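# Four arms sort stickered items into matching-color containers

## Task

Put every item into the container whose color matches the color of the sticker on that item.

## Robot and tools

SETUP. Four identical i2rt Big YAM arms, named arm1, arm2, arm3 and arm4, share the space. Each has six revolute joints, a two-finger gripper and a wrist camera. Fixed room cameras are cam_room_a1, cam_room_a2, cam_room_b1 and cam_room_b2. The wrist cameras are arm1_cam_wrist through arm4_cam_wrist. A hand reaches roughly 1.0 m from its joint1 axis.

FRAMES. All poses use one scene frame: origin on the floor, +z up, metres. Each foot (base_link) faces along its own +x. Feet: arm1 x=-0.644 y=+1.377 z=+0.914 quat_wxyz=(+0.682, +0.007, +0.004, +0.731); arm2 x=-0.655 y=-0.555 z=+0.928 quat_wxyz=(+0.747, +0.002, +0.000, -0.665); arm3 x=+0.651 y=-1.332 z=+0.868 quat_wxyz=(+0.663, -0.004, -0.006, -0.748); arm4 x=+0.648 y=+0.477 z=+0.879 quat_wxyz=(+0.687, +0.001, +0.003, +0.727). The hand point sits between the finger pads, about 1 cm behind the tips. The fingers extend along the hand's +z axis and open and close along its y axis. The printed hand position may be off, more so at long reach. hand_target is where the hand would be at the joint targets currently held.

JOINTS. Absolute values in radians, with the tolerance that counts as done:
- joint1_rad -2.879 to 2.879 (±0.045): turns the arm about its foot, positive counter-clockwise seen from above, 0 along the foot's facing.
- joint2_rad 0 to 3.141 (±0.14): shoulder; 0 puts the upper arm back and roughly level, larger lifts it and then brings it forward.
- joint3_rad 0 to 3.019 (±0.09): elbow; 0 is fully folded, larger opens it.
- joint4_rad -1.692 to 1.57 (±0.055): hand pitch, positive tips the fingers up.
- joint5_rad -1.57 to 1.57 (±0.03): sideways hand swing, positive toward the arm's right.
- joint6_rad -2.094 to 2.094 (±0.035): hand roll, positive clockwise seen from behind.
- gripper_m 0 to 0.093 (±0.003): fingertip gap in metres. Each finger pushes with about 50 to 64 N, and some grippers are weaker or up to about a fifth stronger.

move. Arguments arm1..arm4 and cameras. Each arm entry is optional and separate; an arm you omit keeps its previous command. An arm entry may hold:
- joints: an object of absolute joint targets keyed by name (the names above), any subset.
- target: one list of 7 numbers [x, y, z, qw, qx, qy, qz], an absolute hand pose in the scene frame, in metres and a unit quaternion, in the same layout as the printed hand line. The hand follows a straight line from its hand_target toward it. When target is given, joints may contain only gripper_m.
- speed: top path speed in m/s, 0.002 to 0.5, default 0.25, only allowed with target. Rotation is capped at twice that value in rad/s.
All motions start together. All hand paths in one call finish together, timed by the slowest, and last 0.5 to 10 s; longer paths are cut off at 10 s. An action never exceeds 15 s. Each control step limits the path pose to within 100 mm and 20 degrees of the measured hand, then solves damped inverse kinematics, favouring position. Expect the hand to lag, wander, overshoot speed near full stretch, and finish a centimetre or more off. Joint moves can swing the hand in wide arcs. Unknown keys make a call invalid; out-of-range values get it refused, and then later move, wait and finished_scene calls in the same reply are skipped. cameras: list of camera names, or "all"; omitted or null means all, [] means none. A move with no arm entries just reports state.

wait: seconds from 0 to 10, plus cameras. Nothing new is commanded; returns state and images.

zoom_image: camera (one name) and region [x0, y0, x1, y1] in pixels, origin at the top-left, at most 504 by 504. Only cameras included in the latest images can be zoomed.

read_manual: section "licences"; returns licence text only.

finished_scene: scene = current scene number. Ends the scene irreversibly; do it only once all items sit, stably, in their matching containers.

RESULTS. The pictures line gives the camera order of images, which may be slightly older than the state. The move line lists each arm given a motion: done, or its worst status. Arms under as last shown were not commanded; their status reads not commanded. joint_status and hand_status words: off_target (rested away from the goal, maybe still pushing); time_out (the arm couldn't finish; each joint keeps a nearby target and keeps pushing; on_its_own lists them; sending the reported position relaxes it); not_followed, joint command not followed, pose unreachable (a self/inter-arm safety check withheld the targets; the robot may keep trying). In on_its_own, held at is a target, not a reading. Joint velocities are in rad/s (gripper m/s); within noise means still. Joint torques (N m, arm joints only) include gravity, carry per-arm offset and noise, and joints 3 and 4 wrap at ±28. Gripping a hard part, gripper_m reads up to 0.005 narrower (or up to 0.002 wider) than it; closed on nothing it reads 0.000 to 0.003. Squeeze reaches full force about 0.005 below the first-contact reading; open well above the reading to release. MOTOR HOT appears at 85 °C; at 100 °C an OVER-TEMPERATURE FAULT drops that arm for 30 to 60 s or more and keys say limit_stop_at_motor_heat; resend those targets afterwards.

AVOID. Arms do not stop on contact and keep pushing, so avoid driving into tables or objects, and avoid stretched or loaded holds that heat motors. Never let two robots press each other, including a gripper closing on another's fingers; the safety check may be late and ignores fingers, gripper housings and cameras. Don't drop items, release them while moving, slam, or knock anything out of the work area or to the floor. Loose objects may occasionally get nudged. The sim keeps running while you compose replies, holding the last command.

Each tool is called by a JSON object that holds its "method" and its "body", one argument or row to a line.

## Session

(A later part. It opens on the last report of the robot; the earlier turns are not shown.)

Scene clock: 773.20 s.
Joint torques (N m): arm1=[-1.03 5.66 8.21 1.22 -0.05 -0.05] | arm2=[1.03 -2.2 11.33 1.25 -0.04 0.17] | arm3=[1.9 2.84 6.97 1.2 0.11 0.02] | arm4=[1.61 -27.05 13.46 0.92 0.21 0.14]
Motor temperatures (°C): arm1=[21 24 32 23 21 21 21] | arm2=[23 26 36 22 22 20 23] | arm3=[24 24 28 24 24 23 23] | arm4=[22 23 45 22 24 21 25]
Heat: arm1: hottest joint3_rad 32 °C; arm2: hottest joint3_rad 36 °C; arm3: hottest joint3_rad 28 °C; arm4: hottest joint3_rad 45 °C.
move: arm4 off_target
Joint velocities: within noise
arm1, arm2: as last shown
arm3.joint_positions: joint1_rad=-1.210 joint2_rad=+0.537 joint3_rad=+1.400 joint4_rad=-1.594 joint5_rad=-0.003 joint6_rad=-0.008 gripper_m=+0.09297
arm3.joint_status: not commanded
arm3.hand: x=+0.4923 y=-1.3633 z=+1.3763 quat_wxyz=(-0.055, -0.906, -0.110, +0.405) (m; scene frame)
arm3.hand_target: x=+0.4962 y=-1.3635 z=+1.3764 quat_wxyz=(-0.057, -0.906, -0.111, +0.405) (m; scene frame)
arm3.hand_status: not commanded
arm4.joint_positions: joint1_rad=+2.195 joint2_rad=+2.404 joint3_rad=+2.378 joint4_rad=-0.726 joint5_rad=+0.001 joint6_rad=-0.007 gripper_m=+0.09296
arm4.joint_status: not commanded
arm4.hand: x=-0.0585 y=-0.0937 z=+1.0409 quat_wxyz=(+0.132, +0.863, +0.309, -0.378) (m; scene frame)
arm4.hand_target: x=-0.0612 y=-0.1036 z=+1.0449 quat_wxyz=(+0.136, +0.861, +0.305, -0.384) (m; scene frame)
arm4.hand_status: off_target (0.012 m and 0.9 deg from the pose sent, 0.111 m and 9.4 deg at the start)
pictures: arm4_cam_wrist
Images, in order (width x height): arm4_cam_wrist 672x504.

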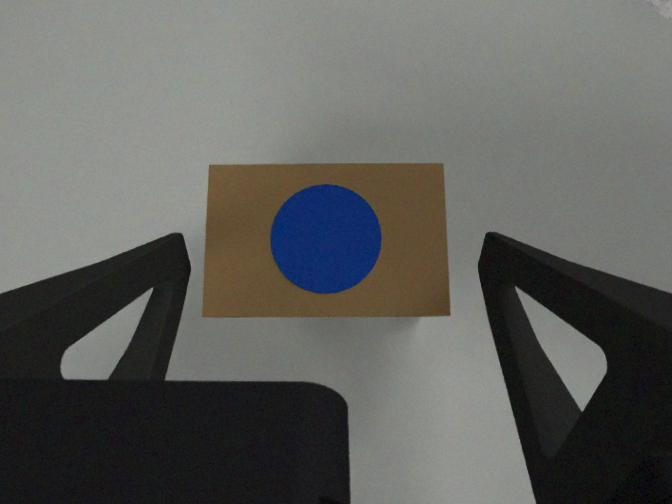

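{"method": "move", "body": {
  "arm4": {"target": [-0.069, -0.113, 1.002, 0.1358, 0.8611, 0.3049, -0.3834], "speed": 0.12},
  "cameras": []
}}

{"method": "move", "body": {
  "arm4": {"joints": {"gripper_m": 0.055}},
  "cameras": ["arm4_cam_wrist"]
}}

{"method": "move", "body": {
  "arm4": {"target": [-0.064, -0.109, 1.075, 0.1358, 0.8611, 0.3049, -0.3834], "speed": 0.2},
  "cameras": []
}}

{"method": "move", "body": {
  "arm4": {"target": [0.337, 0.225, 1.12, 0.1358, 0.8611, 0.3049, -0.3834], "speed": 0.4},
  "cameras": ["arm4_cam_wrist"]
}}

Scene clock: 783.17 s.
Joint torques (N m): arm1=[-1.08 5.6 8.1 1.37 -0.02 -0.02] | arm2=[0.97 -2.26 11.33 1.26 -0.06 0.17] | arm3=[1.9 2.84 6.99 1.14 0.11 0.02] | arm4=[0.97 -26.29 13.05 1.61 0.15 0.17]
Motor temperatures (°C): arm1=[21 24 32 23 21 21 21] | arm2=[23 26 36 22 22 20 23] | arm3=[24 24 28 24 24 23 23] | arm4=[22 24 44 22 24 21 25]
Heat: arm1: hottest joint3_rad 32 °C; arm2: hottest joint3_rad 36 °C; arm3: hottest joint3_rad 28 °C; arm4: hottest joint3_rad 44 °C.
move: arm4 off_target
Joint velocities: within noise
arm1, arm2, arm3: as last shown
arm4.joint_positions: joint1_rad=+2.199 joint2_rad=+2.444 joint3_rad=+2.383 joint4_rad=-0.688 joint5_rad=+0.006 joint6_rad=-0.007 gripper_m=+0.09296
arm4.joint_status: not commanded
arm4.hand: x=-0.0629 y=-0.1008 z=+1.0150 quat_wxyz=(+0.131, +0.862, +0.309, -0.380) (m; scene frame)
arm4.hand_target: x=-0.0677 y=-0.1118 z=+1.0020 quat_wxyz=(+0.136, +0.861, +0.305, -0.384) (m; scene frame)
arm4.hand_status: off_target (0.019 m and 0.9 deg from the pose sent, 0.045 m and 0.9 deg at the start)
pictures: none
No camera images: "cameras" was empty.

Scene clock: 783.73 s.
Joint torques (N m): arm1=[-1.2 6.07 8.18 1.32 -0.03 -0.04] | arm2=[0.91 -2.2 11.29 1.28 -0.05 0.17] | arm3=[1.96 2.78 6.97 1.14 0.11 0.02] | arm4=[0.97 -26.11 13.04 1.52 0.1 0.17]
Motor temperatures (°C): arm1=[21 24 32 23 21 21 21] | arm2=[23 26 36 22 22 20 23] | arm3=[24 24 28 24 24 23 23] | arm4=[22 24 43 22 24 21 25]
Heat: arm1: hottest joint3_rad 32 °C; arm2: hottest joint3_rad 36 °C; arm3: hottest joint3_rad 28 °C; arm4: hottest joint3_rad 43 °C.
move: arm4 off_target
Joint velocities: within noise
arm1.joint_positions: joint1_rad=+1.493 joint2_rad=+0.531 joint3_rad=+1.398 joint4_rad=-1.590 joint5_rad=+0.001 joint6_rad=+0.007 gripper_m=+0.09303
arm1.joint_status: not commanded
arm1.hand: x=-0.7968 y=+1.3781 z=+1.4259 quat_wxyz=(-0.002, +0.908, -0.007, -0.418) (m; scene frame)
arm1.hand_target: x=-0.7946 y=+1.3767 z=+1.4251 quat_wxyz=(-0.002, +0.910, +0.000, -0.415) (m; scene frame)
arm1.hand_status: not commanded
arm2, arm3: as last shown
arm4.joint_positions: joint1_rad=+2.199 joint2_rad=+2.444 joint3_rad=+2.383 joint4_rad=-0.688 joint5_rad=+0.006 joint6_rad=-0.007 gripper_m=+0.06944
arm4.joint_status: gripper_m off_target (ended at +0.06947, target +0.05500)
arm4.hand: x=-0.0629 y=-0.1008 z=+1.0150 quat_wxyz=(+0.131, +0.862, +0.309, -0.380) (m; scene frame)
arm4.hand_target: x=-0.0676 y=-0.1118 z=+1.0020 quat_wxyz=(+0.136, +0.861, +0.305, -0.384) (m; scene frame)
arm4.hand_status: not commanded
pictures: arm4_cam_wrist
Images, in order (width x height): arm4_cam_wrist 672x504.

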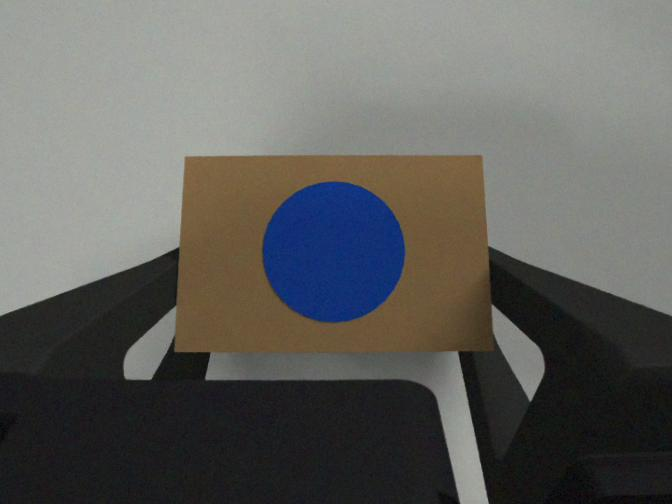

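Scene clock: 784.97 s.
Joint torques (N m): arm1=[-1.14 6.18 8.17 1.25 0.02 -0.06] | arm2=[1.03 -2.2 11.29 1.26 -0.05 0.16] | arm3=[1.96 2.78 6.97 1.14 0.11 0.02] | arm4=[1.73 -27.75 13.72 0.79 0.12 0.18]
Motor temperatures (°C): arm1=[21 24 32 23 21 21 21] | arm2=[23 26 36 22 22 20 23] | arm3=[24 24 28 24 24 23 23] | arm4=[22 24 44 22 24 21 25]
Heat: arm1: hottest joint3_rad 32 °C; arm2: hottest joint3_rad 36 °C; arm3: hottest joint3_rad 28 °C; arm4: hottest joint3_rad 44 °C.
move: arm4 off_target
Joint velocities: within noise
arm1, arm2, arm3: as last shown
arm4.joint_positions: joint1_rad=+2.199 joint2_rad=+2.444 joint3_rad=+2.525 joint4_rad=-0.839 joint5_rad=+0.006 joint6_rad=-0.007 gripper_m=+0.06944
arm4.joint_status: not commanded
arm4.hand: x=-0.0612 y=-0.0994 z=+1.0677 quat_wxyz=(+0.130, +0.864, +0.310, -0.376) (m; scene frame)
arm4.hand_target: x=-0.0632 y=-0.1083 z=+1.0748 quat_wxyz=(+0.136, +0.861, +0.305, -0.384) (m; scene frame)
arm4.hand_status: off_target (0.012 m and 1.2 deg from the pose sent, 0.061 m and 0.9 deg at the start)
pictures: none
No camera images: "cameras" was empty.

Scene clock: 787.07 s.
Joint torques (N m): arm1=[-1.32 5.77 8.2 1.24 -0.06 -0.04] | arm2=[1.03 -2.14 11.32 1.28 -0.04 0.17] | arm3=[1.96 2.78 7.01 1.16 0.11 0.02] | arm4=[0.67 -4.25 9.57 0.95 -0.01 0.14]
Motor temperatures (°C): arm1=[21 24 32 23 21 21 21] | arm2=[23 26 36 22 22 20 23] | arm3=[24 24 28 24 24 23 23] | arm4=[22 25 43 22 24 21 25]
Heat: arm1: hottest joint3_rad 32 °C; arm2: hottest joint3_rad 36 °C; arm3: hottest joint3_rad 28 °C; arm4: hottest joint3_rad 43 °C.
move: arm4 done
Joint velocities: within noise
arm1, arm2, arm3: as last shown
arm4.joint_positions: joint1_rad=+2.199 joint2_rad=+0.900 joint3_rad=+0.735 joint4_rad=-0.551 joint5_rad=+0.006 joint6_rad=-0.007 gripper_m=+0.06944
arm4.joint_status: not commanded
arm4.hand: x=+0.3368 y=+0.2252 z=+1.1267 quat_wxyz=(+0.136, +0.855, +0.307, -0.394) (m; scene frame)
arm4.hand_target: x=+0.3371 y=+0.2251 z=+1.1200 quat_wxyz=(+0.136, +0.861, +0.305, -0.383) (m; scene frame)
arm4.hand_status: done (0.007 m and 1.4 deg from the pose sent, 0.516 m and 1.2 deg at the start)
pictures: arm4_cam_wrist
Images, in order (width x height): arm4_cam_wrist 672x504.

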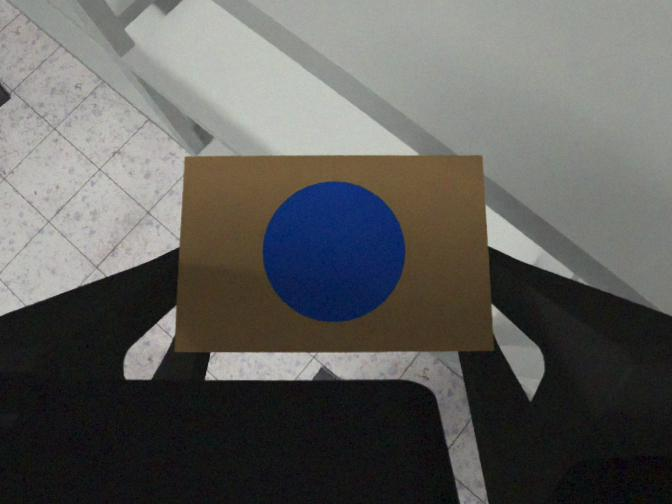

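{"method": "move", "body": {
  "arm4": {"joints": {"joint1_rad": -1.819, "joint2_rad": 0.815, "joint3_rad": 0.908, "joint4_rad": -0.83, "joint5_rad": 0, "joint6_rad": 0}},
  "cameras": ["arm4_cam_wrist"]
}}

{"method": "move", "body": {
  "arm4": {"target": [1.16, 0.378, 0.85, 0.4048, 0.0875, 0.9093, -0.0390], "speed": 0.4},
  "cameras": ["arm4_cam_wrist"]
}}

{"method": "move", "body": {
  "arm4": {"target": [1.16, 0.378, 0.725, 0.4048, 0.0875, 0.9093, -0.0390], "speed": 0.12},
  "cameras": ["arm4_cam_wrist"]
}}

Scene clock: 799.00 s.
Joint torques (N m): arm1=[-0.97 5.48 8.02 1.24 0.01 -0.03] | arm2=[0.97 -2.2 11.3 1.24 -0.05 0.17] | arm3=[1.96 2.78 6.98 1.18 0.11 0.02] | arm4=[0.44 -4.48 12 0.88 -0.01 0.13]
Motor temperatures (°C): arm1=[21 24 32 23 21 21 21] | arm2=[23 26 36 22 22 20 23] | arm3=[24 24 28 24 24 23 23] | arm4=[22 24 43 22 24 21 25]
Heat: arm1: hottest joint3_rad 32 °C; arm2: hottest joint3_rad 36 °C; arm3: hottest joint3_rad 28 °C; arm4: hottest joint3_rad 43 °C.
move: arm4 done
Joint velocities: within noise
arm1, arm2, arm3: as last shown
arm4.joint_positions: joint1_rad=-1.817 joint2_rad=+0.816 joint3_rad=+0.873 joint4_rad=-0.820 joint5_rad=+0.003 joint6_rad=-0.007 gripper_m=+0.06951
arm4.joint_status: all done
arm4.hand: x=+1.0134 y=+0.4073 z=+1.1821 quat_wxyz=(-0.389, -0.084, -0.917, +0.042) (m; scene frame)
arm4.hand_target: x=+1.0164 y=+0.4067 z=+1.2006 quat_wxyz=(-0.401, -0.087, -0.911, +0.041) (m; scene frame)
arm4.hand_status: not commanded
pictures: arm4_cam_wrist
Images, in order (width x height): arm4_cam_wrist 672x504.

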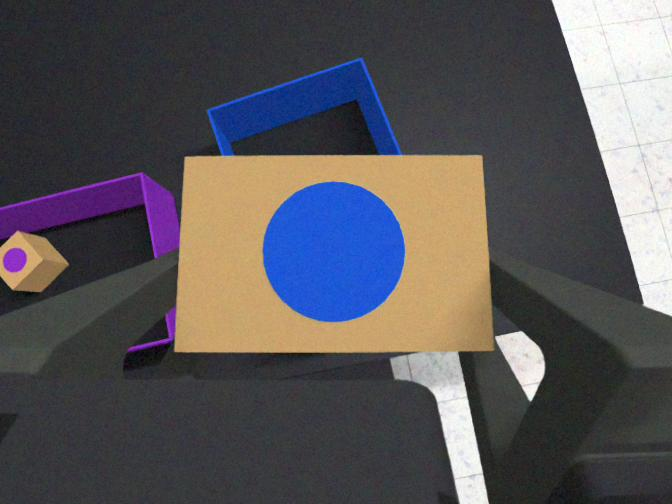

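Scene clock: 800.83 s.
Joint torques (N m): arm1=[-0.62 5.54 7.91 1.32 0.03 -0.02] | arm2=[0.91 -2.2 11.3 1.25 -0.05 0.17] | arm3=[1.9 2.9 6.95 1.18 0.1 0.03] | arm4=[0.91 -15.21 6.28 1.87 -0.04 0.15]
Motor temperatures (°C): arm1=[21 24 32 23 21 21 21] | arm2=[23 26 36 22 22 20 23] | arm3=[24 24 28 24 24 23 23] | arm4=[22 24 43 22 24 21 26]
Heat: arm1: hottest joint3_rad 32 °C; arm2: hottest joint3_rad 36 °C; arm3: hottest joint3_rad 28 °C; arm4: hottest joint3_rad 43 °C.
move: arm4 off_target
Joint velocities: within noise
arm1, arm3: as last shown
arm2.joint_positions: joint1_rad=+2.120 joint2_rad=+0.696 joint3_rad=+0.861 joint4_rad=-1.291 joint5_rad=+0.003 joint6_rad=-0.007 gripper_m=+0.09292
arm2.joint_status: not commanded
arm2.hand: x=-0.4528 y=-0.3978 z=+1.1951 quat_wxyz=(-0.210, +0.322, -0.920, -0.071) (m; scene frame)
arm2.hand_target: x=-0.4553 y=-0.3984 z=+1.1905 quat_wxyz=(-0.201, +0.320, -0.923, -0.070) (m; scene frame)
arm2.hand_status: not commanded
arm4.joint_positions: joint1_rad=-1.817 joint2_rad=+1.814 joint3_rad=+0.644 joint4_rad=+0.385 joint5_rad=+0.001 joint6_rad=-0.007 gripper_m=+0.06951
arm4.joint_status: not commanded
arm4.hand: x=+1.1405 y=+0.3817 z=+0.8332 quat_wxyz=(-0.379, -0.084, -0.921, +0.040) (m; scene frame)
arm4.hand_target: x=+1.1593 y=+0.3780 z=+0.8506 quat_wxyz=(-0.405, -0.087, -0.909, +0.039) (m; scene frame)
arm4.hand_status: off_target (0.026 m and 3.3 deg from the pose sent, 0.364 m and 2.1 deg at the start)
pictures: arm4_cam_wrist
Images, in order (width x height): arm4_cam_wrist 672x504.

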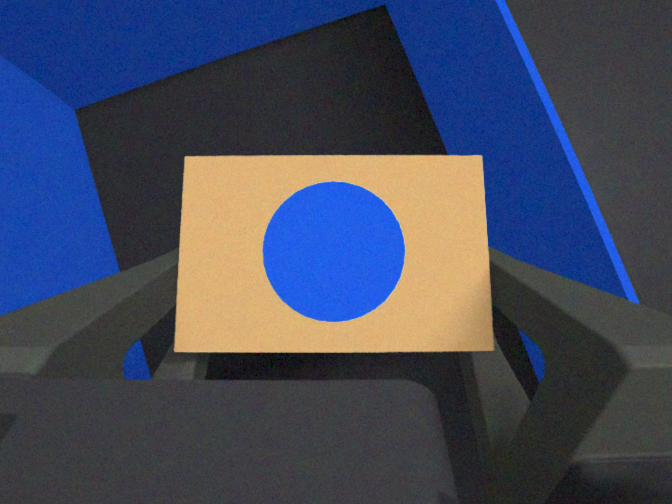

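Scene clock: 802.40 s.
Joint torques (N m): arm1=[-0.85 5.89 8.16 1.4 -0.06 -0.03] | arm2=[0.91 -2.32 11.3 1.25 -0.04 0.17] | arm3=[1.9 2.96 6.98 1.2 0.11 0.02] | arm4=[0.91 -13.57 2.99 1.61 0.05 0.16]
Motor temperatures (°C): arm1=[21 24 32 23 21 21 21] | arm2=[23 26 36 22 22 20 23] | arm3=[24 24 28 24 24 23 23] | arm4=[22 24 42 22 24 21 26]
Heat: arm1: hottest joint3_rad 32 °C; arm2: hottest joint3_rad 36 °C; arm3: hottest joint3_rad 28 °C; arm4: hottest joint3_rad 42 °C.
move: arm4 off_target
Joint velocities: within noise
arm1, arm2, arm3: as last shown
arm4.joint_positions: joint1_rad=-1.817 joint2_rad=+2.179 joint3_rad=+0.723 joint4_rad=+0.737 joint5_rad=+0.001 joint6_rad=-0.007 gripper_m=+0.06951
arm4.joint_status: not commanded
arm4.hand: x=+1.1602 y=+0.3775 z=+0.7378 quat_wxyz=(-0.409, -0.083, -0.908, +0.043) (m; scene frame)
arm4.hand_target: x=+1.1596 y=+0.3780 z=+0.7253 quat_wxyz=(-0.405, -0.088, -0.909, +0.039) (m; scene frame)
arm4.hand_status: off_target (0.013 m and 0.8 deg from the pose sent, 0.110 m and 3.3 deg at the start)
pictures: arm4_cam_wrist
Images, in order (width x height): arm4_cam_wrist 672x504.

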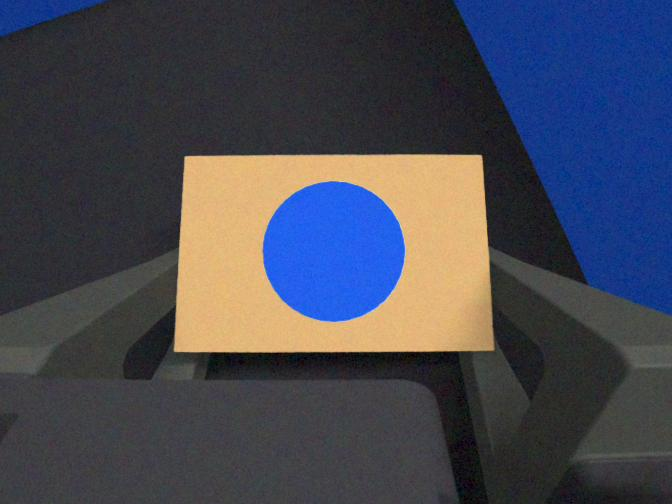

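{"method": "move", "body": {
  "arm4": {"joints": {"gripper_m": 0.093}},
  "cameras": ["arm4_cam_wrist"]
}}

{"method": "move", "body": {
  "arm4": {"target": [1.06, 0.395, 0.95, 0.4048, 0.0875, 0.9093, -0.0390], "speed": 0.3},
  "cameras": ["arm4_cam_wrist"]
}}

Scene clock: 806.80 s.
Joint torques (N m): arm1=[-1.26 5.71 8.17 1.17 -0.02 -0.07] | arm2=[1.08 -2.14 11.3 1.24 -0.05 0.16] | arm3=[1.9 2.9 6.99 1.2 0.11 0.03] | arm4=[0.38 -13.68 2.91 1.39 0.07 0.14]
Motor temperatures (°C): arm1=[21 24 32 23 21 21 21] | arm2=[23 26 36 22 22 20 23] | arm3=[24 24 28 23 24 23 23] | arm4=[22 24 41 22 24 21 26]
Heat: arm1: hottest joint3_rad 32 °C; arm2: hottest joint3_rad 36 °C; arm3: hottest joint3_rad 28 °C; arm4: hottest joint3_rad 41 °C.
move: arm4 done
Joint velocities: within noise
arm1, arm2: as last shown
arm3.joint_positions: joint1_rad=-1.210 joint2_rad=+0.537 joint3_rad=+1.400 joint4_rad=-1.594 joint5_rad=-0.003 joint6_rad=-0.008 gripper_m=+0.09297
arm3.joint_status: not commanded
arm3.hand: x=+0.4923 y=-1.3633 z=+1.3763 quat_wxyz=(-0.055, -0.906, -0.110, +0.405) (m; scene frame)
arm3.hand_target: x=+0.4962 y=-1.3635 z=+1.3764 quat_wxyz=(-0.057, -0.906, -0.111, +0.405) (m; scene frame)
arm3.hand_status: not commanded
arm4.joint_positions: joint1_rad=-1.817 joint2_rad=+2.181 joint3_rad=+0.723 joint4_rad=+0.738 joint5_rad=+0.000 joint6_rad=-0.007 gripper_m=+0.09291
arm4.joint_status: all done
arm4.hand: x=+1.1599 y=+0.3776 z=+0.7370 quat_wxyz=(-0.408, -0.083, -0.908, +0.042) (m; scene frame)
arm4.hand_target: x=+1.1596 y=+0.3780 z=+0.7253 quat_wxyz=(-0.405, -0.088, -0.909, +0.039) (m; scene frame)
arm4.hand_status: not commanded
pictures: arm4_cam_wrist
Images, in order (width x height): arm4_cam_wrist 672x504.

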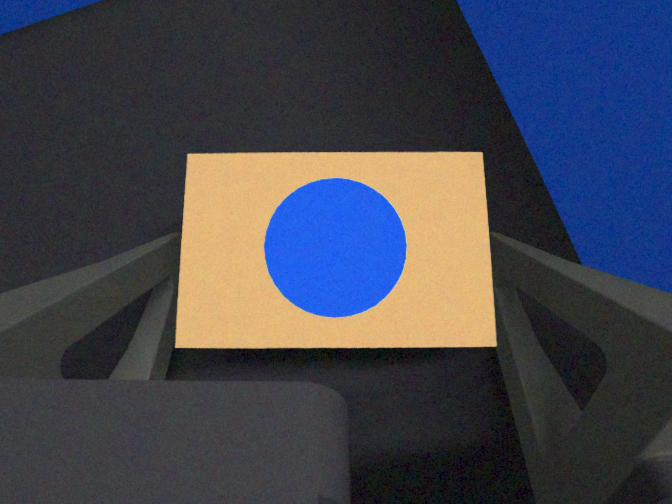

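Scene clock: 808.33 s.
Joint torques (N m): arm1=[-1.03 5.54 7.98 1.22 -0.03 -0.09] | arm2=[0.97 -2.26 11.28 1.26 -0.05 0.17] | arm3=[2.02 2.78 6.95 1.14 0.1 0.01] | arm4=[0.15 -6.24 7.09 0.95 -0.03 0.09]
Motor temperatures (°C): arm1=[21 24 32 23 21 21 21] | arm2=[23 26 36 22 22 20 23] | arm3=[24 24 28 23 24 23 23] | arm4=[22 24 41 22 24 21 26]
Heat: arm1: hottest joint3_rad 32 °C; arm2: hottest joint3_rad 36 °C; arm3: hottest joint3_rad 28 °C; arm4: hottest joint3_rad 41 °C.
move: arm4 done
Joint velocities: within noise
arm1, arm2, arm3: as last shown
arm4.joint_positions: joint1_rad=-1.818 joint2_rad=+1.247 joint3_rad=+0.457 joint4_rad=+0.088 joint5_rad=-0.006 joint6_rad=-0.007 gripper_m=+0.09291
arm4.joint_status: not commanded
arm4.hand: x=+1.0632 y=+0.3979 z=+0.9585 quat_wxyz=(-0.417, -0.081, -0.904, +0.041) (m; scene frame)
arm4.hand_target: x=+1.0598 y=+0.3950 z=+0.9502 quat_wxyz=(-0.405, -0.088, -0.909, +0.039) (m; scene frame)
arm4.hand_status: done (0.010 m and 1.7 deg from the pose sent, 0.236 m and 0.8 deg at the start)
pictures: arm4_cam_wrist
Images, in order (width x height): arm4_cam_wrist 672x504.

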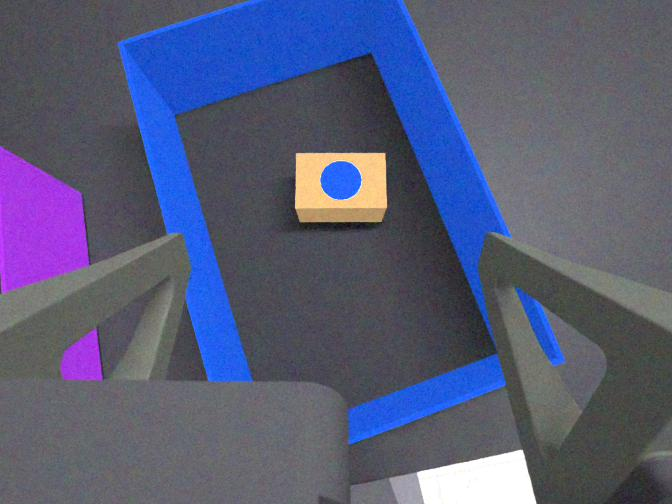

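{"method": "move", "body": {
  "arm1": {"joints": {"joint1_rad": 1.5, "joint2_rad": 1.1, "joint3_rad": 1.62, "joint4_rad": -1.5, "joint5_rad": 0, "joint6_rad": 0}},
  "arm2": {"joints": {"joint1_rad": -1.7, "joint2_rad": 1.1, "joint3_rad": 1.62, "joint4_rad": -1.5, "joint5_rad": 0, "joint6_rad": 0}},
  "arm3": {"joints": {"joint1_rad": 1.68, "joint2_rad": 1.1, "joint3_rad": 1.62, "joint4_rad": -1.5, "joint5_rad": 0, "joint6_rad": 0}},
  "arm4": {"joints": {"joint1_rad": -1.62, "joint2_rad": 1.1, "joint3_rad": 1.62, "joint4_rad": -1.5, "joint5_rad": 0, "joint6_rad": 0}}
}}

Scene clock: 827.53 s.
Joint torques (N m): arm1=[-1.67 -3.66 12.22 1.7 -0.05 -0.04] | arm2=[0.67 -9.41 15.04 1.26 -0.11 0.14] | arm3=[1.55 -8.35 9.83 1.06 0.11 0] | arm4=[-0.03 -6.48 11.21 0.4 0.15 0.11]
Motor temperatures (°C): arm1=[21 24 32 23 21 21 21] | arm2=[23 25 36 22 22 20 23] | arm3=[24 24 28 23 24 23 23] | arm4=[22 24 38 22 24 21 25]
Heat: arm1: hottest joint3_rad 32 °C; arm2: hottest joint3_rad 36 °C; arm3: hottest joint3_rad 28 °C; arm4: hottest joint3_rad 38 °C.
move: arm1 done; arm2 done; arm3 done; arm4 done
Joint velocities: within noise
arm1.joint_positions: joint1_rad=+1.493 joint2_rad=+1.102 joint3_rad=+1.596 joint4_rad=-1.512 joint5_rad=+0.001 joint6_rad=+0.007 gripper_m=+0.09303
arm1.joint_status: all done
arm1.hand: x=-1.0131 y=+1.3803 z=+1.3904 quat_wxyz=(-0.002, +0.960, -0.008, -0.280) (m; scene frame)
arm1.hand_target: x=-1.0152 y=+1.3773 z=+1.4042 quat_wxyz=(-0.002, +0.954, -0.001, -0.298) (m; scene frame)
arm1.hand_status: not commanded
arm2.joint_positions: joint1_rad=-1.699 joint2_rad=+1.112 joint3_rad=+1.572 joint4_rad=-1.487 joint5_rad=+0.002 joint6_rad=-0.007 gripper_m=+0.09299
arm2.joint_status: all done
arm2.hand: x=-1.0403 y=-0.5515 z=+1.3867 quat_wxyz=(+0.005, -0.963, +0.002, +0.268) (m; scene frame)
arm2.hand_target: x=-1.0349 y=-0.5517 z=+1.4118 quat_wxyz=(+0.003, -0.957, +0.005, +0.290) (m; scene frame)
arm2.hand_status: not commanded
arm3.joint_positions: joint1_rad=+1.673 joint2_rad=+1.112 joint3_rad=+1.604 joint4_rad=-1.500 joint5_rad=-0.002 joint6_rad=-0.005 gripper_m=+0.09302
arm3.joint_status: all done
arm3.hand: x=+1.0331 y=-1.3322 z=+1.3406 quat_wxyz=(-0.278, -0.004, -0.960, +0.009) (m; scene frame)
arm3.hand_target: x=+1.0293 y=-1.3299 z=+1.3524 quat_wxyz=(-0.292, -0.004, -0.956, +0.008) (m; scene frame)
arm3.hand_status: not commanded
arm4.joint_positions: joint1_rad=-1.615 joint2_rad=+1.097 joint3_rad=+1.580 joint4_rad=-1.489 joint5_rad=-0.001 joint6_rad=-0.007 gripper_m=+0.09291
arm4.joint_status: all done
arm4.hand: x=+1.0294 y=+0.4834 z=+1.3455 quat_wxyz=(-0.276, +0.010, -0.961, +0.000) (m; scene frame)
arm4.hand_target: x=+1.0292 y=+0.4814 z=+1.3615 quat_wxyz=(-0.289, +0.004, -0.957, +0.001) (m; scene frame)
arm4.hand_status: not commanded
pictures: arm1_cam_wrist, arm2_cam_wrist, arm3_cam_wrist, arm4_cam_wrist, cam_room_a1, cam_room_a2, cam_room_b1, cam_room_b2
Images, in order (width x height): arm1_cam_wrist 672x504, arm2_cam_wrist 672x504, arm3_cam_wrist 672x504, arm4_cam_wrist 672x504, cam_room_a1 672x504, cam_room_a2 672x504, cam_room_b1 672x504, cam_room_b2 672x504.

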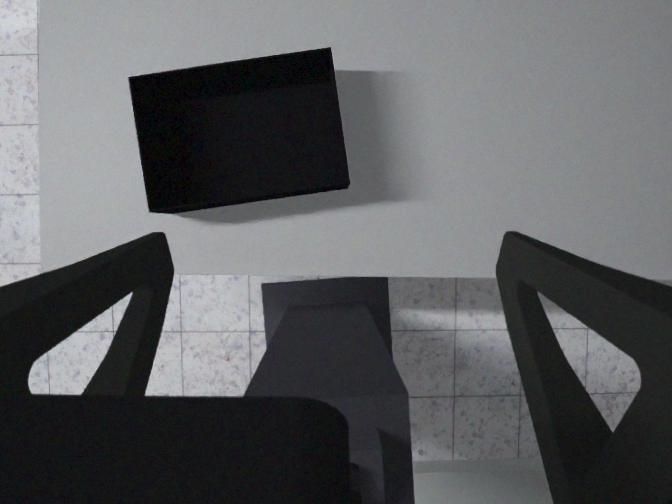

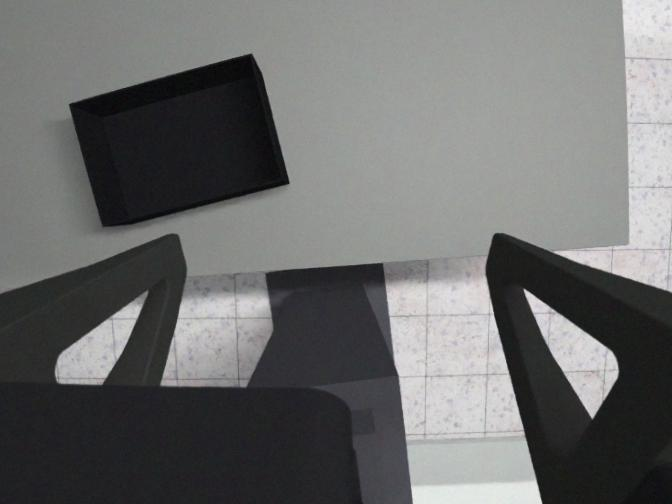

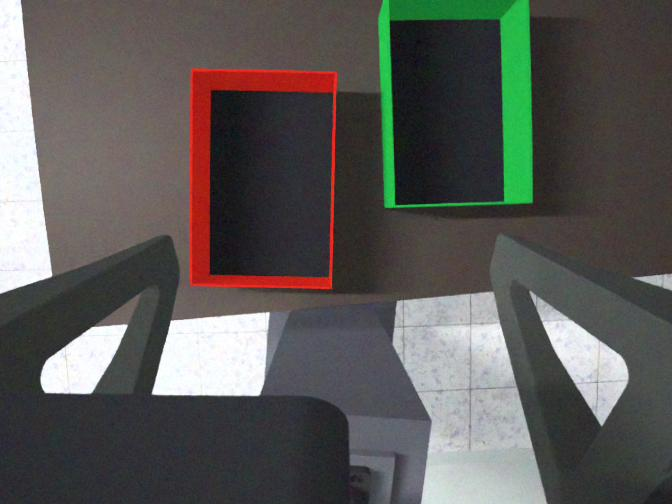

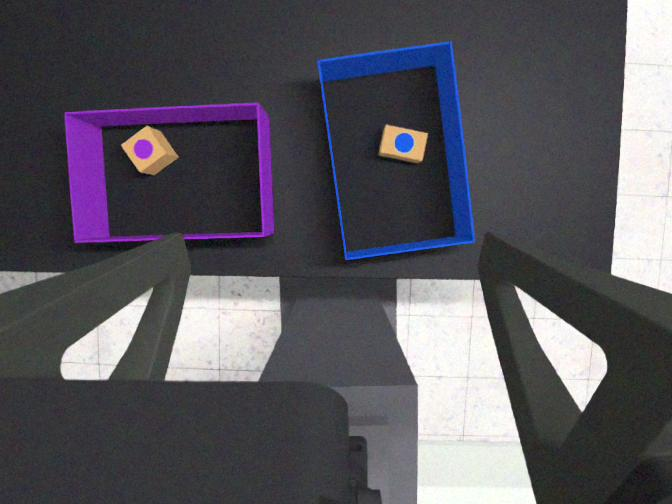

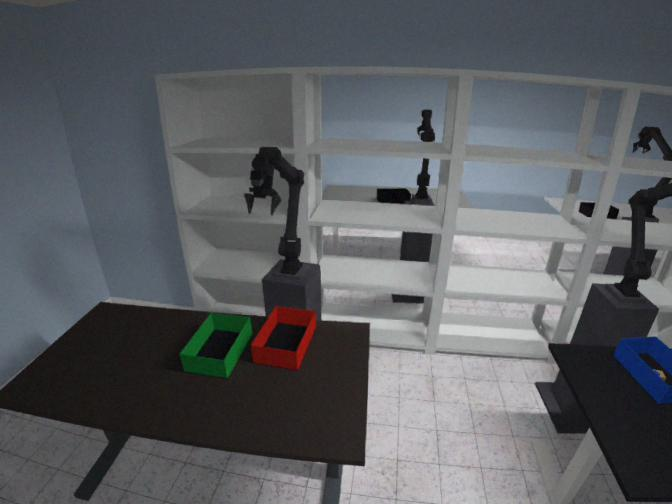

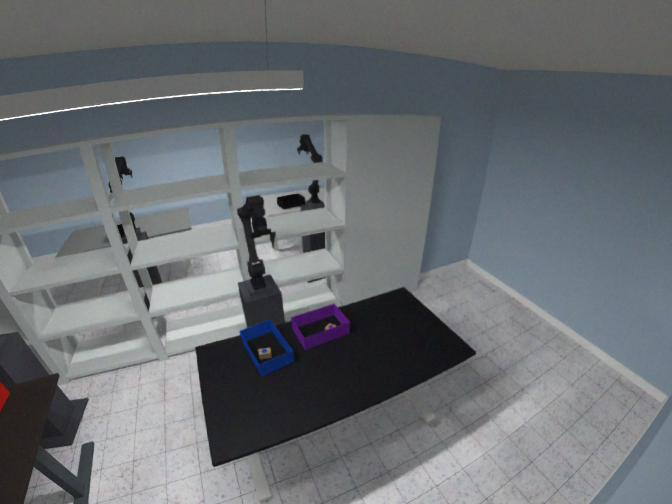

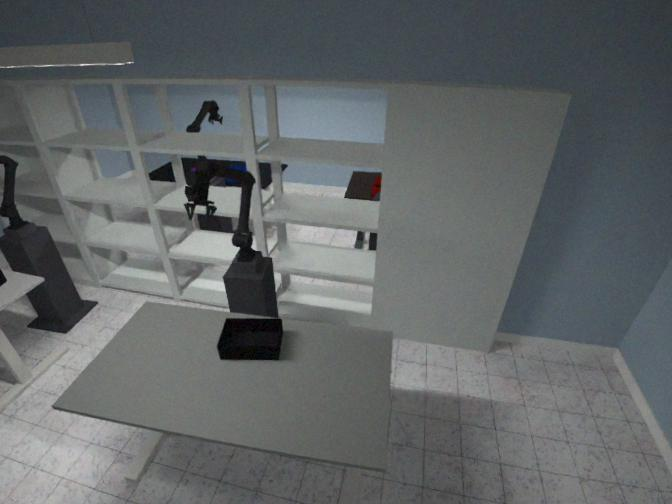

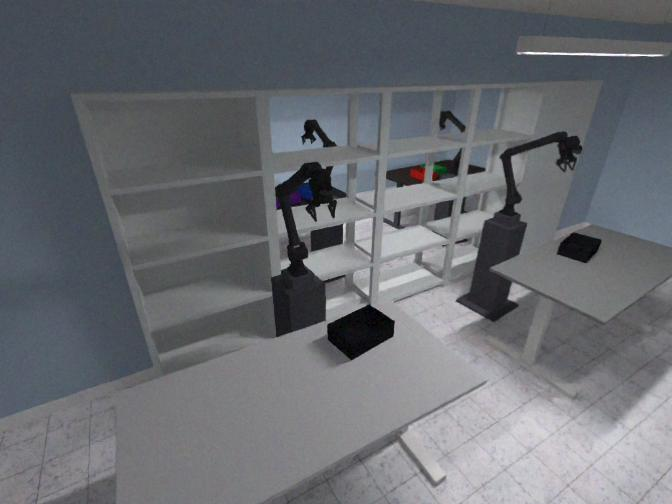

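{"method": "move", "body": {
  "arm3": {"target": [1.09, -1.219, 0.86, 0.2568, -0.1210, 0.9583, 0.0324], "speed": 0.3},
  "cameras": ["arm3_cam_wrist"]
}}

{"method": "move", "body": {
  "arm3": {"target": [1.09, -1.219, 0.78, 0.2568, -0.1210, 0.9583, 0.0324], "speed": 0.15},
  "cameras": ["arm3_cam_wrist"]
}}

{"method": "move", "body": {
  "arm3": {"target": [1.09, -1.219, 0.75, 0.2568, -0.1210, 0.9583, 0.0324], "speed": 0.08},
  "cameras": []
}}

{"method": "move", "body": {
  "arm3": {"target": [1.09, -1.219, 0.73, 0.2568, -0.1210, 0.9583, 0.0324], "speed": 0.06},
  "cameras": []
}}

{"method": "move", "body": {
  "arm3": {"target": [1.09, -1.219, 0.715, 0.2568, -0.1210, 0.9583, 0.0324], "speed": 0.06},
  "cameras": ["arm3_cam_wrist"]
}}

Scene clock: 878.93 s.
Joint torques (N m): arm1=[-0.97 -4.13 12.14 1.88 -0.02 -0.02] | arm2=[0.67 -9.35 15.04 1.26 -0.11 0.14] | arm3=[1.85 -13.04 5.83 1.51 -0.05 -0.06] | arm4=[0.44 -6.59 11.34 0.42 0.16 0.12]
Motor temperatures (°C): arm1=[21 24 36 23 21 21 21] | arm2=[23 25 41 22 22 20 23] | arm3=[24 24 30 23 24 23 23] | arm4=[22 23 39 22 24 21 25]
Heat: arm1: hottest joint3_rad 36 °C; arm2: hottest joint3_rad 41 °C; arm3: hottest joint3_rad 30 °C; arm4: hottest joint3_rad 39 °C.
move: arm3 done
Joint velocities: within noise
arm1, arm2, arm4: as last shown
arm2.hand: x=-1.0402 y=-0.5515 z=+1.3866 quat_wxyz=(+0.005, -0.964, +0.002, +0.268) (m; scene frame)
arm3.joint_positions: joint1_rad=+1.927 joint2_rad=+1.597 joint3_rad=+0.676 joint4_rad=-0.148 joint5_rad=-0.012 joint6_rad=+0.005 gripper_m=+0.09302
arm3.joint_status: not commanded
arm3.hand: x=+1.0871 y=-1.2253 z=+0.8540 quat_wxyz=(-0.245, +0.115, -0.962, -0.029) (m; scene frame)
arm3.hand_target: x=+1.0900 y=-1.2190 z=+0.8601 quat_wxyz=(-0.257, +0.121, -0.958, -0.033) (m; scene frame)
arm3.hand_status: done (0.009 m and 1.6 deg from the pose sent, 0.497 m and 15.3 deg at the start)
pictures: arm3_cam_wrist
Images, in order (width x height): arm3_cam_wrist 672x504.

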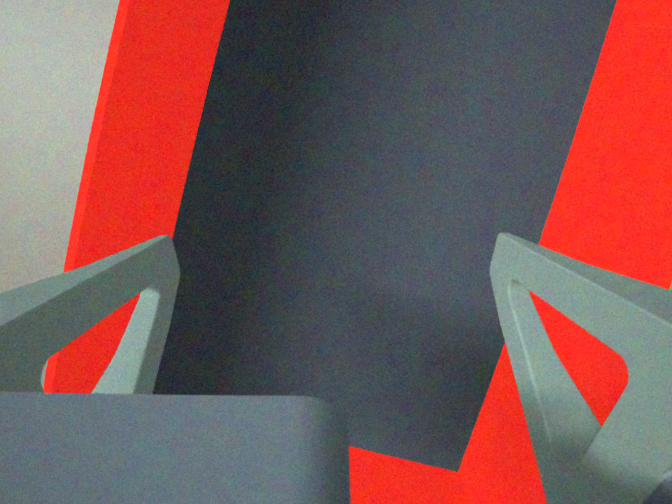

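Scene clock: 880.10 s.
Joint torques (N m): arm1=[-1.14 -3.9 12.07 1.72 -0.08 -0.02] | arm2=[0.73 -9.17 15.08 1.26 -0.11 0.14] | arm3=[2.08 -13.57 3.9 1.61 0 -0.04] | arm4=[0.15 -7 11.21 0.54 0.13 0.11]
Motor temperatures (°C): arm1=[21 24 36 23 21 21 21] | arm2=[23 25 41 22 22 20 23] | arm3=[24 24 30 23 24 23 23] | arm4=[22 23 39 22 24 21 25]
Heat: arm1: hottest joint3_rad 36 °C; arm2: hottest joint3_rad 41 °C; arm3: hottest joint3_rad 30 °C; arm4: hottest joint3_rad 39 °C.
move: arm3 done
Joint velocities: within noise
arm1, arm2, arm4: as last shown
arm3.joint_positions: joint1_rad=+1.927 joint2_rad=+1.831 joint3_rad=+0.652 joint4_rad=+0.119 joint5_rad=-0.012 joint6_rad=+0.005 gripper_m=+0.09302
arm3.joint_status: not commanded
arm3.hand: x=+1.0890 y=-1.2259 z=+0.7778 quat_wxyz=(-0.250, +0.115, -0.961, -0.029) (m; scene frame)
arm3.hand_target: x=+1.0900 y=-1.2190 z=+0.7801 quat_wxyz=(-0.257, +0.121, -0.958, -0.033) (m; scene frame)
arm3.hand_status: done (0.007 m and 1.2 deg from the pose sent, 0.074 m and 1.6 deg at the start)
pictures: arm3_cam_wrist
Images, in order (width x height): arm3_cam_wrist 672x504.

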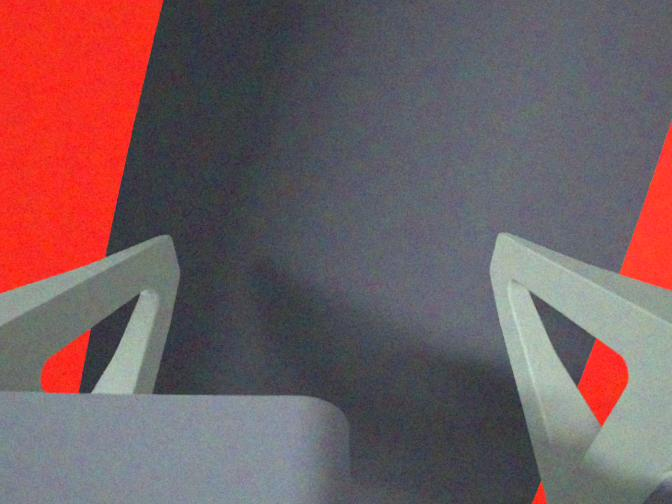

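Scene clock: 881.17 s.
Joint torques (N m): arm1=[-0.79 -3.66 12.38 1.73 -0.05 -0.03] | arm2=[0.56 -9.17 15.06 1.28 -0.1 0.13] | arm3=[2.08 -13.45 3.6 1.54 0.03 -0.02] | arm4=[0.03 -6.59 11.28 0.5 0.12 0.12]
Motor temperatures (°C): arm1=[21 24 36 23 21 21 21] | arm2=[23 25 41 22 22 20 23] | arm3=[24 24 30 23 24 23 23] | arm4=[22 23 39 22 24 21 25]
Heat: arm1: hottest joint3_rad 36 °C; arm2: hottest joint3_rad 41 °C; arm3: hottest joint3_rad 30 °C; arm4: hottest joint3_rad 39 °C.
move: arm3 done
Joint velocities: within noise
arm1, arm2, arm4: as last shown
arm3.joint_positions: joint1_rad=+1.929 joint2_rad=+1.924 joint3_rad=+0.652 joint4_rad=+0.214 joint5_rad=-0.012 joint6_rad=+0.005 gripper_m=+0.09302
arm3.joint_status: not commanded
arm3.hand: x=+1.0876 y=-1.2261 z=+0.7496 quat_wxyz=(-0.251, +0.115, -0.961, -0.030) (m; scene frame)
arm3.hand_target: x=+1.0899 y=-1.2190 z=+0.7501 quat_wxyz=(-0.257, +0.121, -0.958, -0.033) (m; scene frame)
arm3.hand_status: done (0.008 m and 1.0 deg from the pose sent, 0.029 m and 1.2 deg at the start)
pictures: none
No camera images: "cameras" was empty.

Scene clock: 882.13 s.
Joint torques (N m): arm1=[-1.38 -3.49 12.36 1.8 -0.03 -0.04] | arm2=[0.67 -9.23 15.08 1.24 -0.11 0.13] | arm3=[2.08 -11.34 3.99 1.32 0.14 -0.06] | arm4=[-0.03 -6.77 11.18 0.49 0.15 0.11]
Motor temperatures (°C): arm1=[21 24 36 23 21 21 21] | arm2=[23 25 41 22 22 20 23] | arm3=[24 24 30 23 24 23 23] | arm4=[22 23 39 22 24 21 25]
Heat: arm1: hottest joint3_rad 36 °C; arm2: hottest joint3_rad 41 °C; arm3: hottest joint3_rad 30 °C; arm4: hottest joint3_rad 39 °C.
move: arm3 off_target
Joint velocities: within noise
arm1, arm2, arm4: as last shown
arm3.joint_positions: joint1_rad=+1.929 joint2_rad=+1.966 joint3_rad=+0.652 joint4_rad=+0.280 joint5_rad=-0.014 joint6_rad=+0.007 gripper_m=+0.09302
arm3.joint_status: not commanded
arm3.hand: x=+1.0907 y=-1.2249 z=+0.7395 quat_wxyz=(-0.262, +0.115, -0.958, -0.032) (m; scene frame)
arm3.hand_target: x=+1.0897 y=-1.2192 z=+0.7302 quat_wxyz=(-0.257, +0.121, -0.958, -0.032) (m; scene frame)
arm3.hand_status: off_target (0.011 m and 0.9 deg from the pose sent, 0.021 m and 1.0 deg at the start)
pictures: none
No camera images: "cameras" was empty.

Scene clock: 883.10 s.
Joint torques (N m): arm1=[-1.32 -3.6 12.08 1.69 -0.04 -0.03] | arm2=[0.62 -9.23 15.02 1.26 -0.11 0.14] | arm3=[2.08 -8.76 4.31 0.87 0.21 -0.04] | arm4=[0.44 -7 11.18 0.42 0.13 0.12]
Motor temperatures (°C): arm1=[21 24 36 23 21 21 21] | arm2=[23 25 41 22 22 20 23] | arm3=[24 24 30 23 24 23 23] | arm4=[22 23 39 22 24 21 25]
Heat: arm1: hottest joint3_rad 36 °C; arm2: hottest joint3_rad 41 °C; arm3: hottest joint3_rad 30 °C; arm4: hottest joint3_rad 39 °C.
move: arm3 off_target
Joint velocities: within noise
arm1, arm2, arm4: as last shown
arm3.joint_positions: joint1_rad=+1.929 joint2_rad=+1.984 joint3_rad=+0.652 joint4_rad=+0.334 joint5_rad=-0.016 joint6_rad=+0.007 gripper_m=+0.09302
arm3.joint_status: not commanded
arm3.hand: x=+1.0971 y=-1.2230 z=+0.7386 quat_wxyz=(-0.279, +0.115, -0.953, -0.035) (m; scene frame)
arm3.hand_target: x=+1.0888 y=-1.2195 z=+0.7163 quat_wxyz=(-0.257, +0.121, -0.958, -0.032) (m; scene frame)
arm3.hand_status: off_target (0.025 m and 2.7 deg from the pose sent, 0.025 m and 0.9 deg at the start)
pictures: arm3_cam_wrist
Images, in order (width x height): arm3_cam_wrist 672x504.

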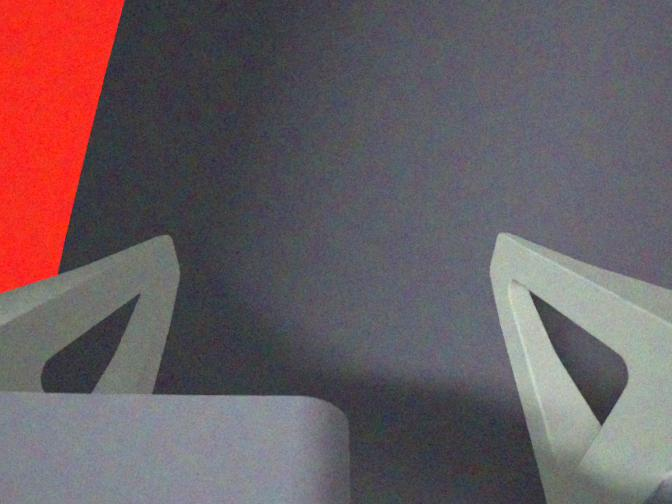

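{"method": "finished_scene", "body": {
  "scene": 1
}}

The scene is finished: the task was done.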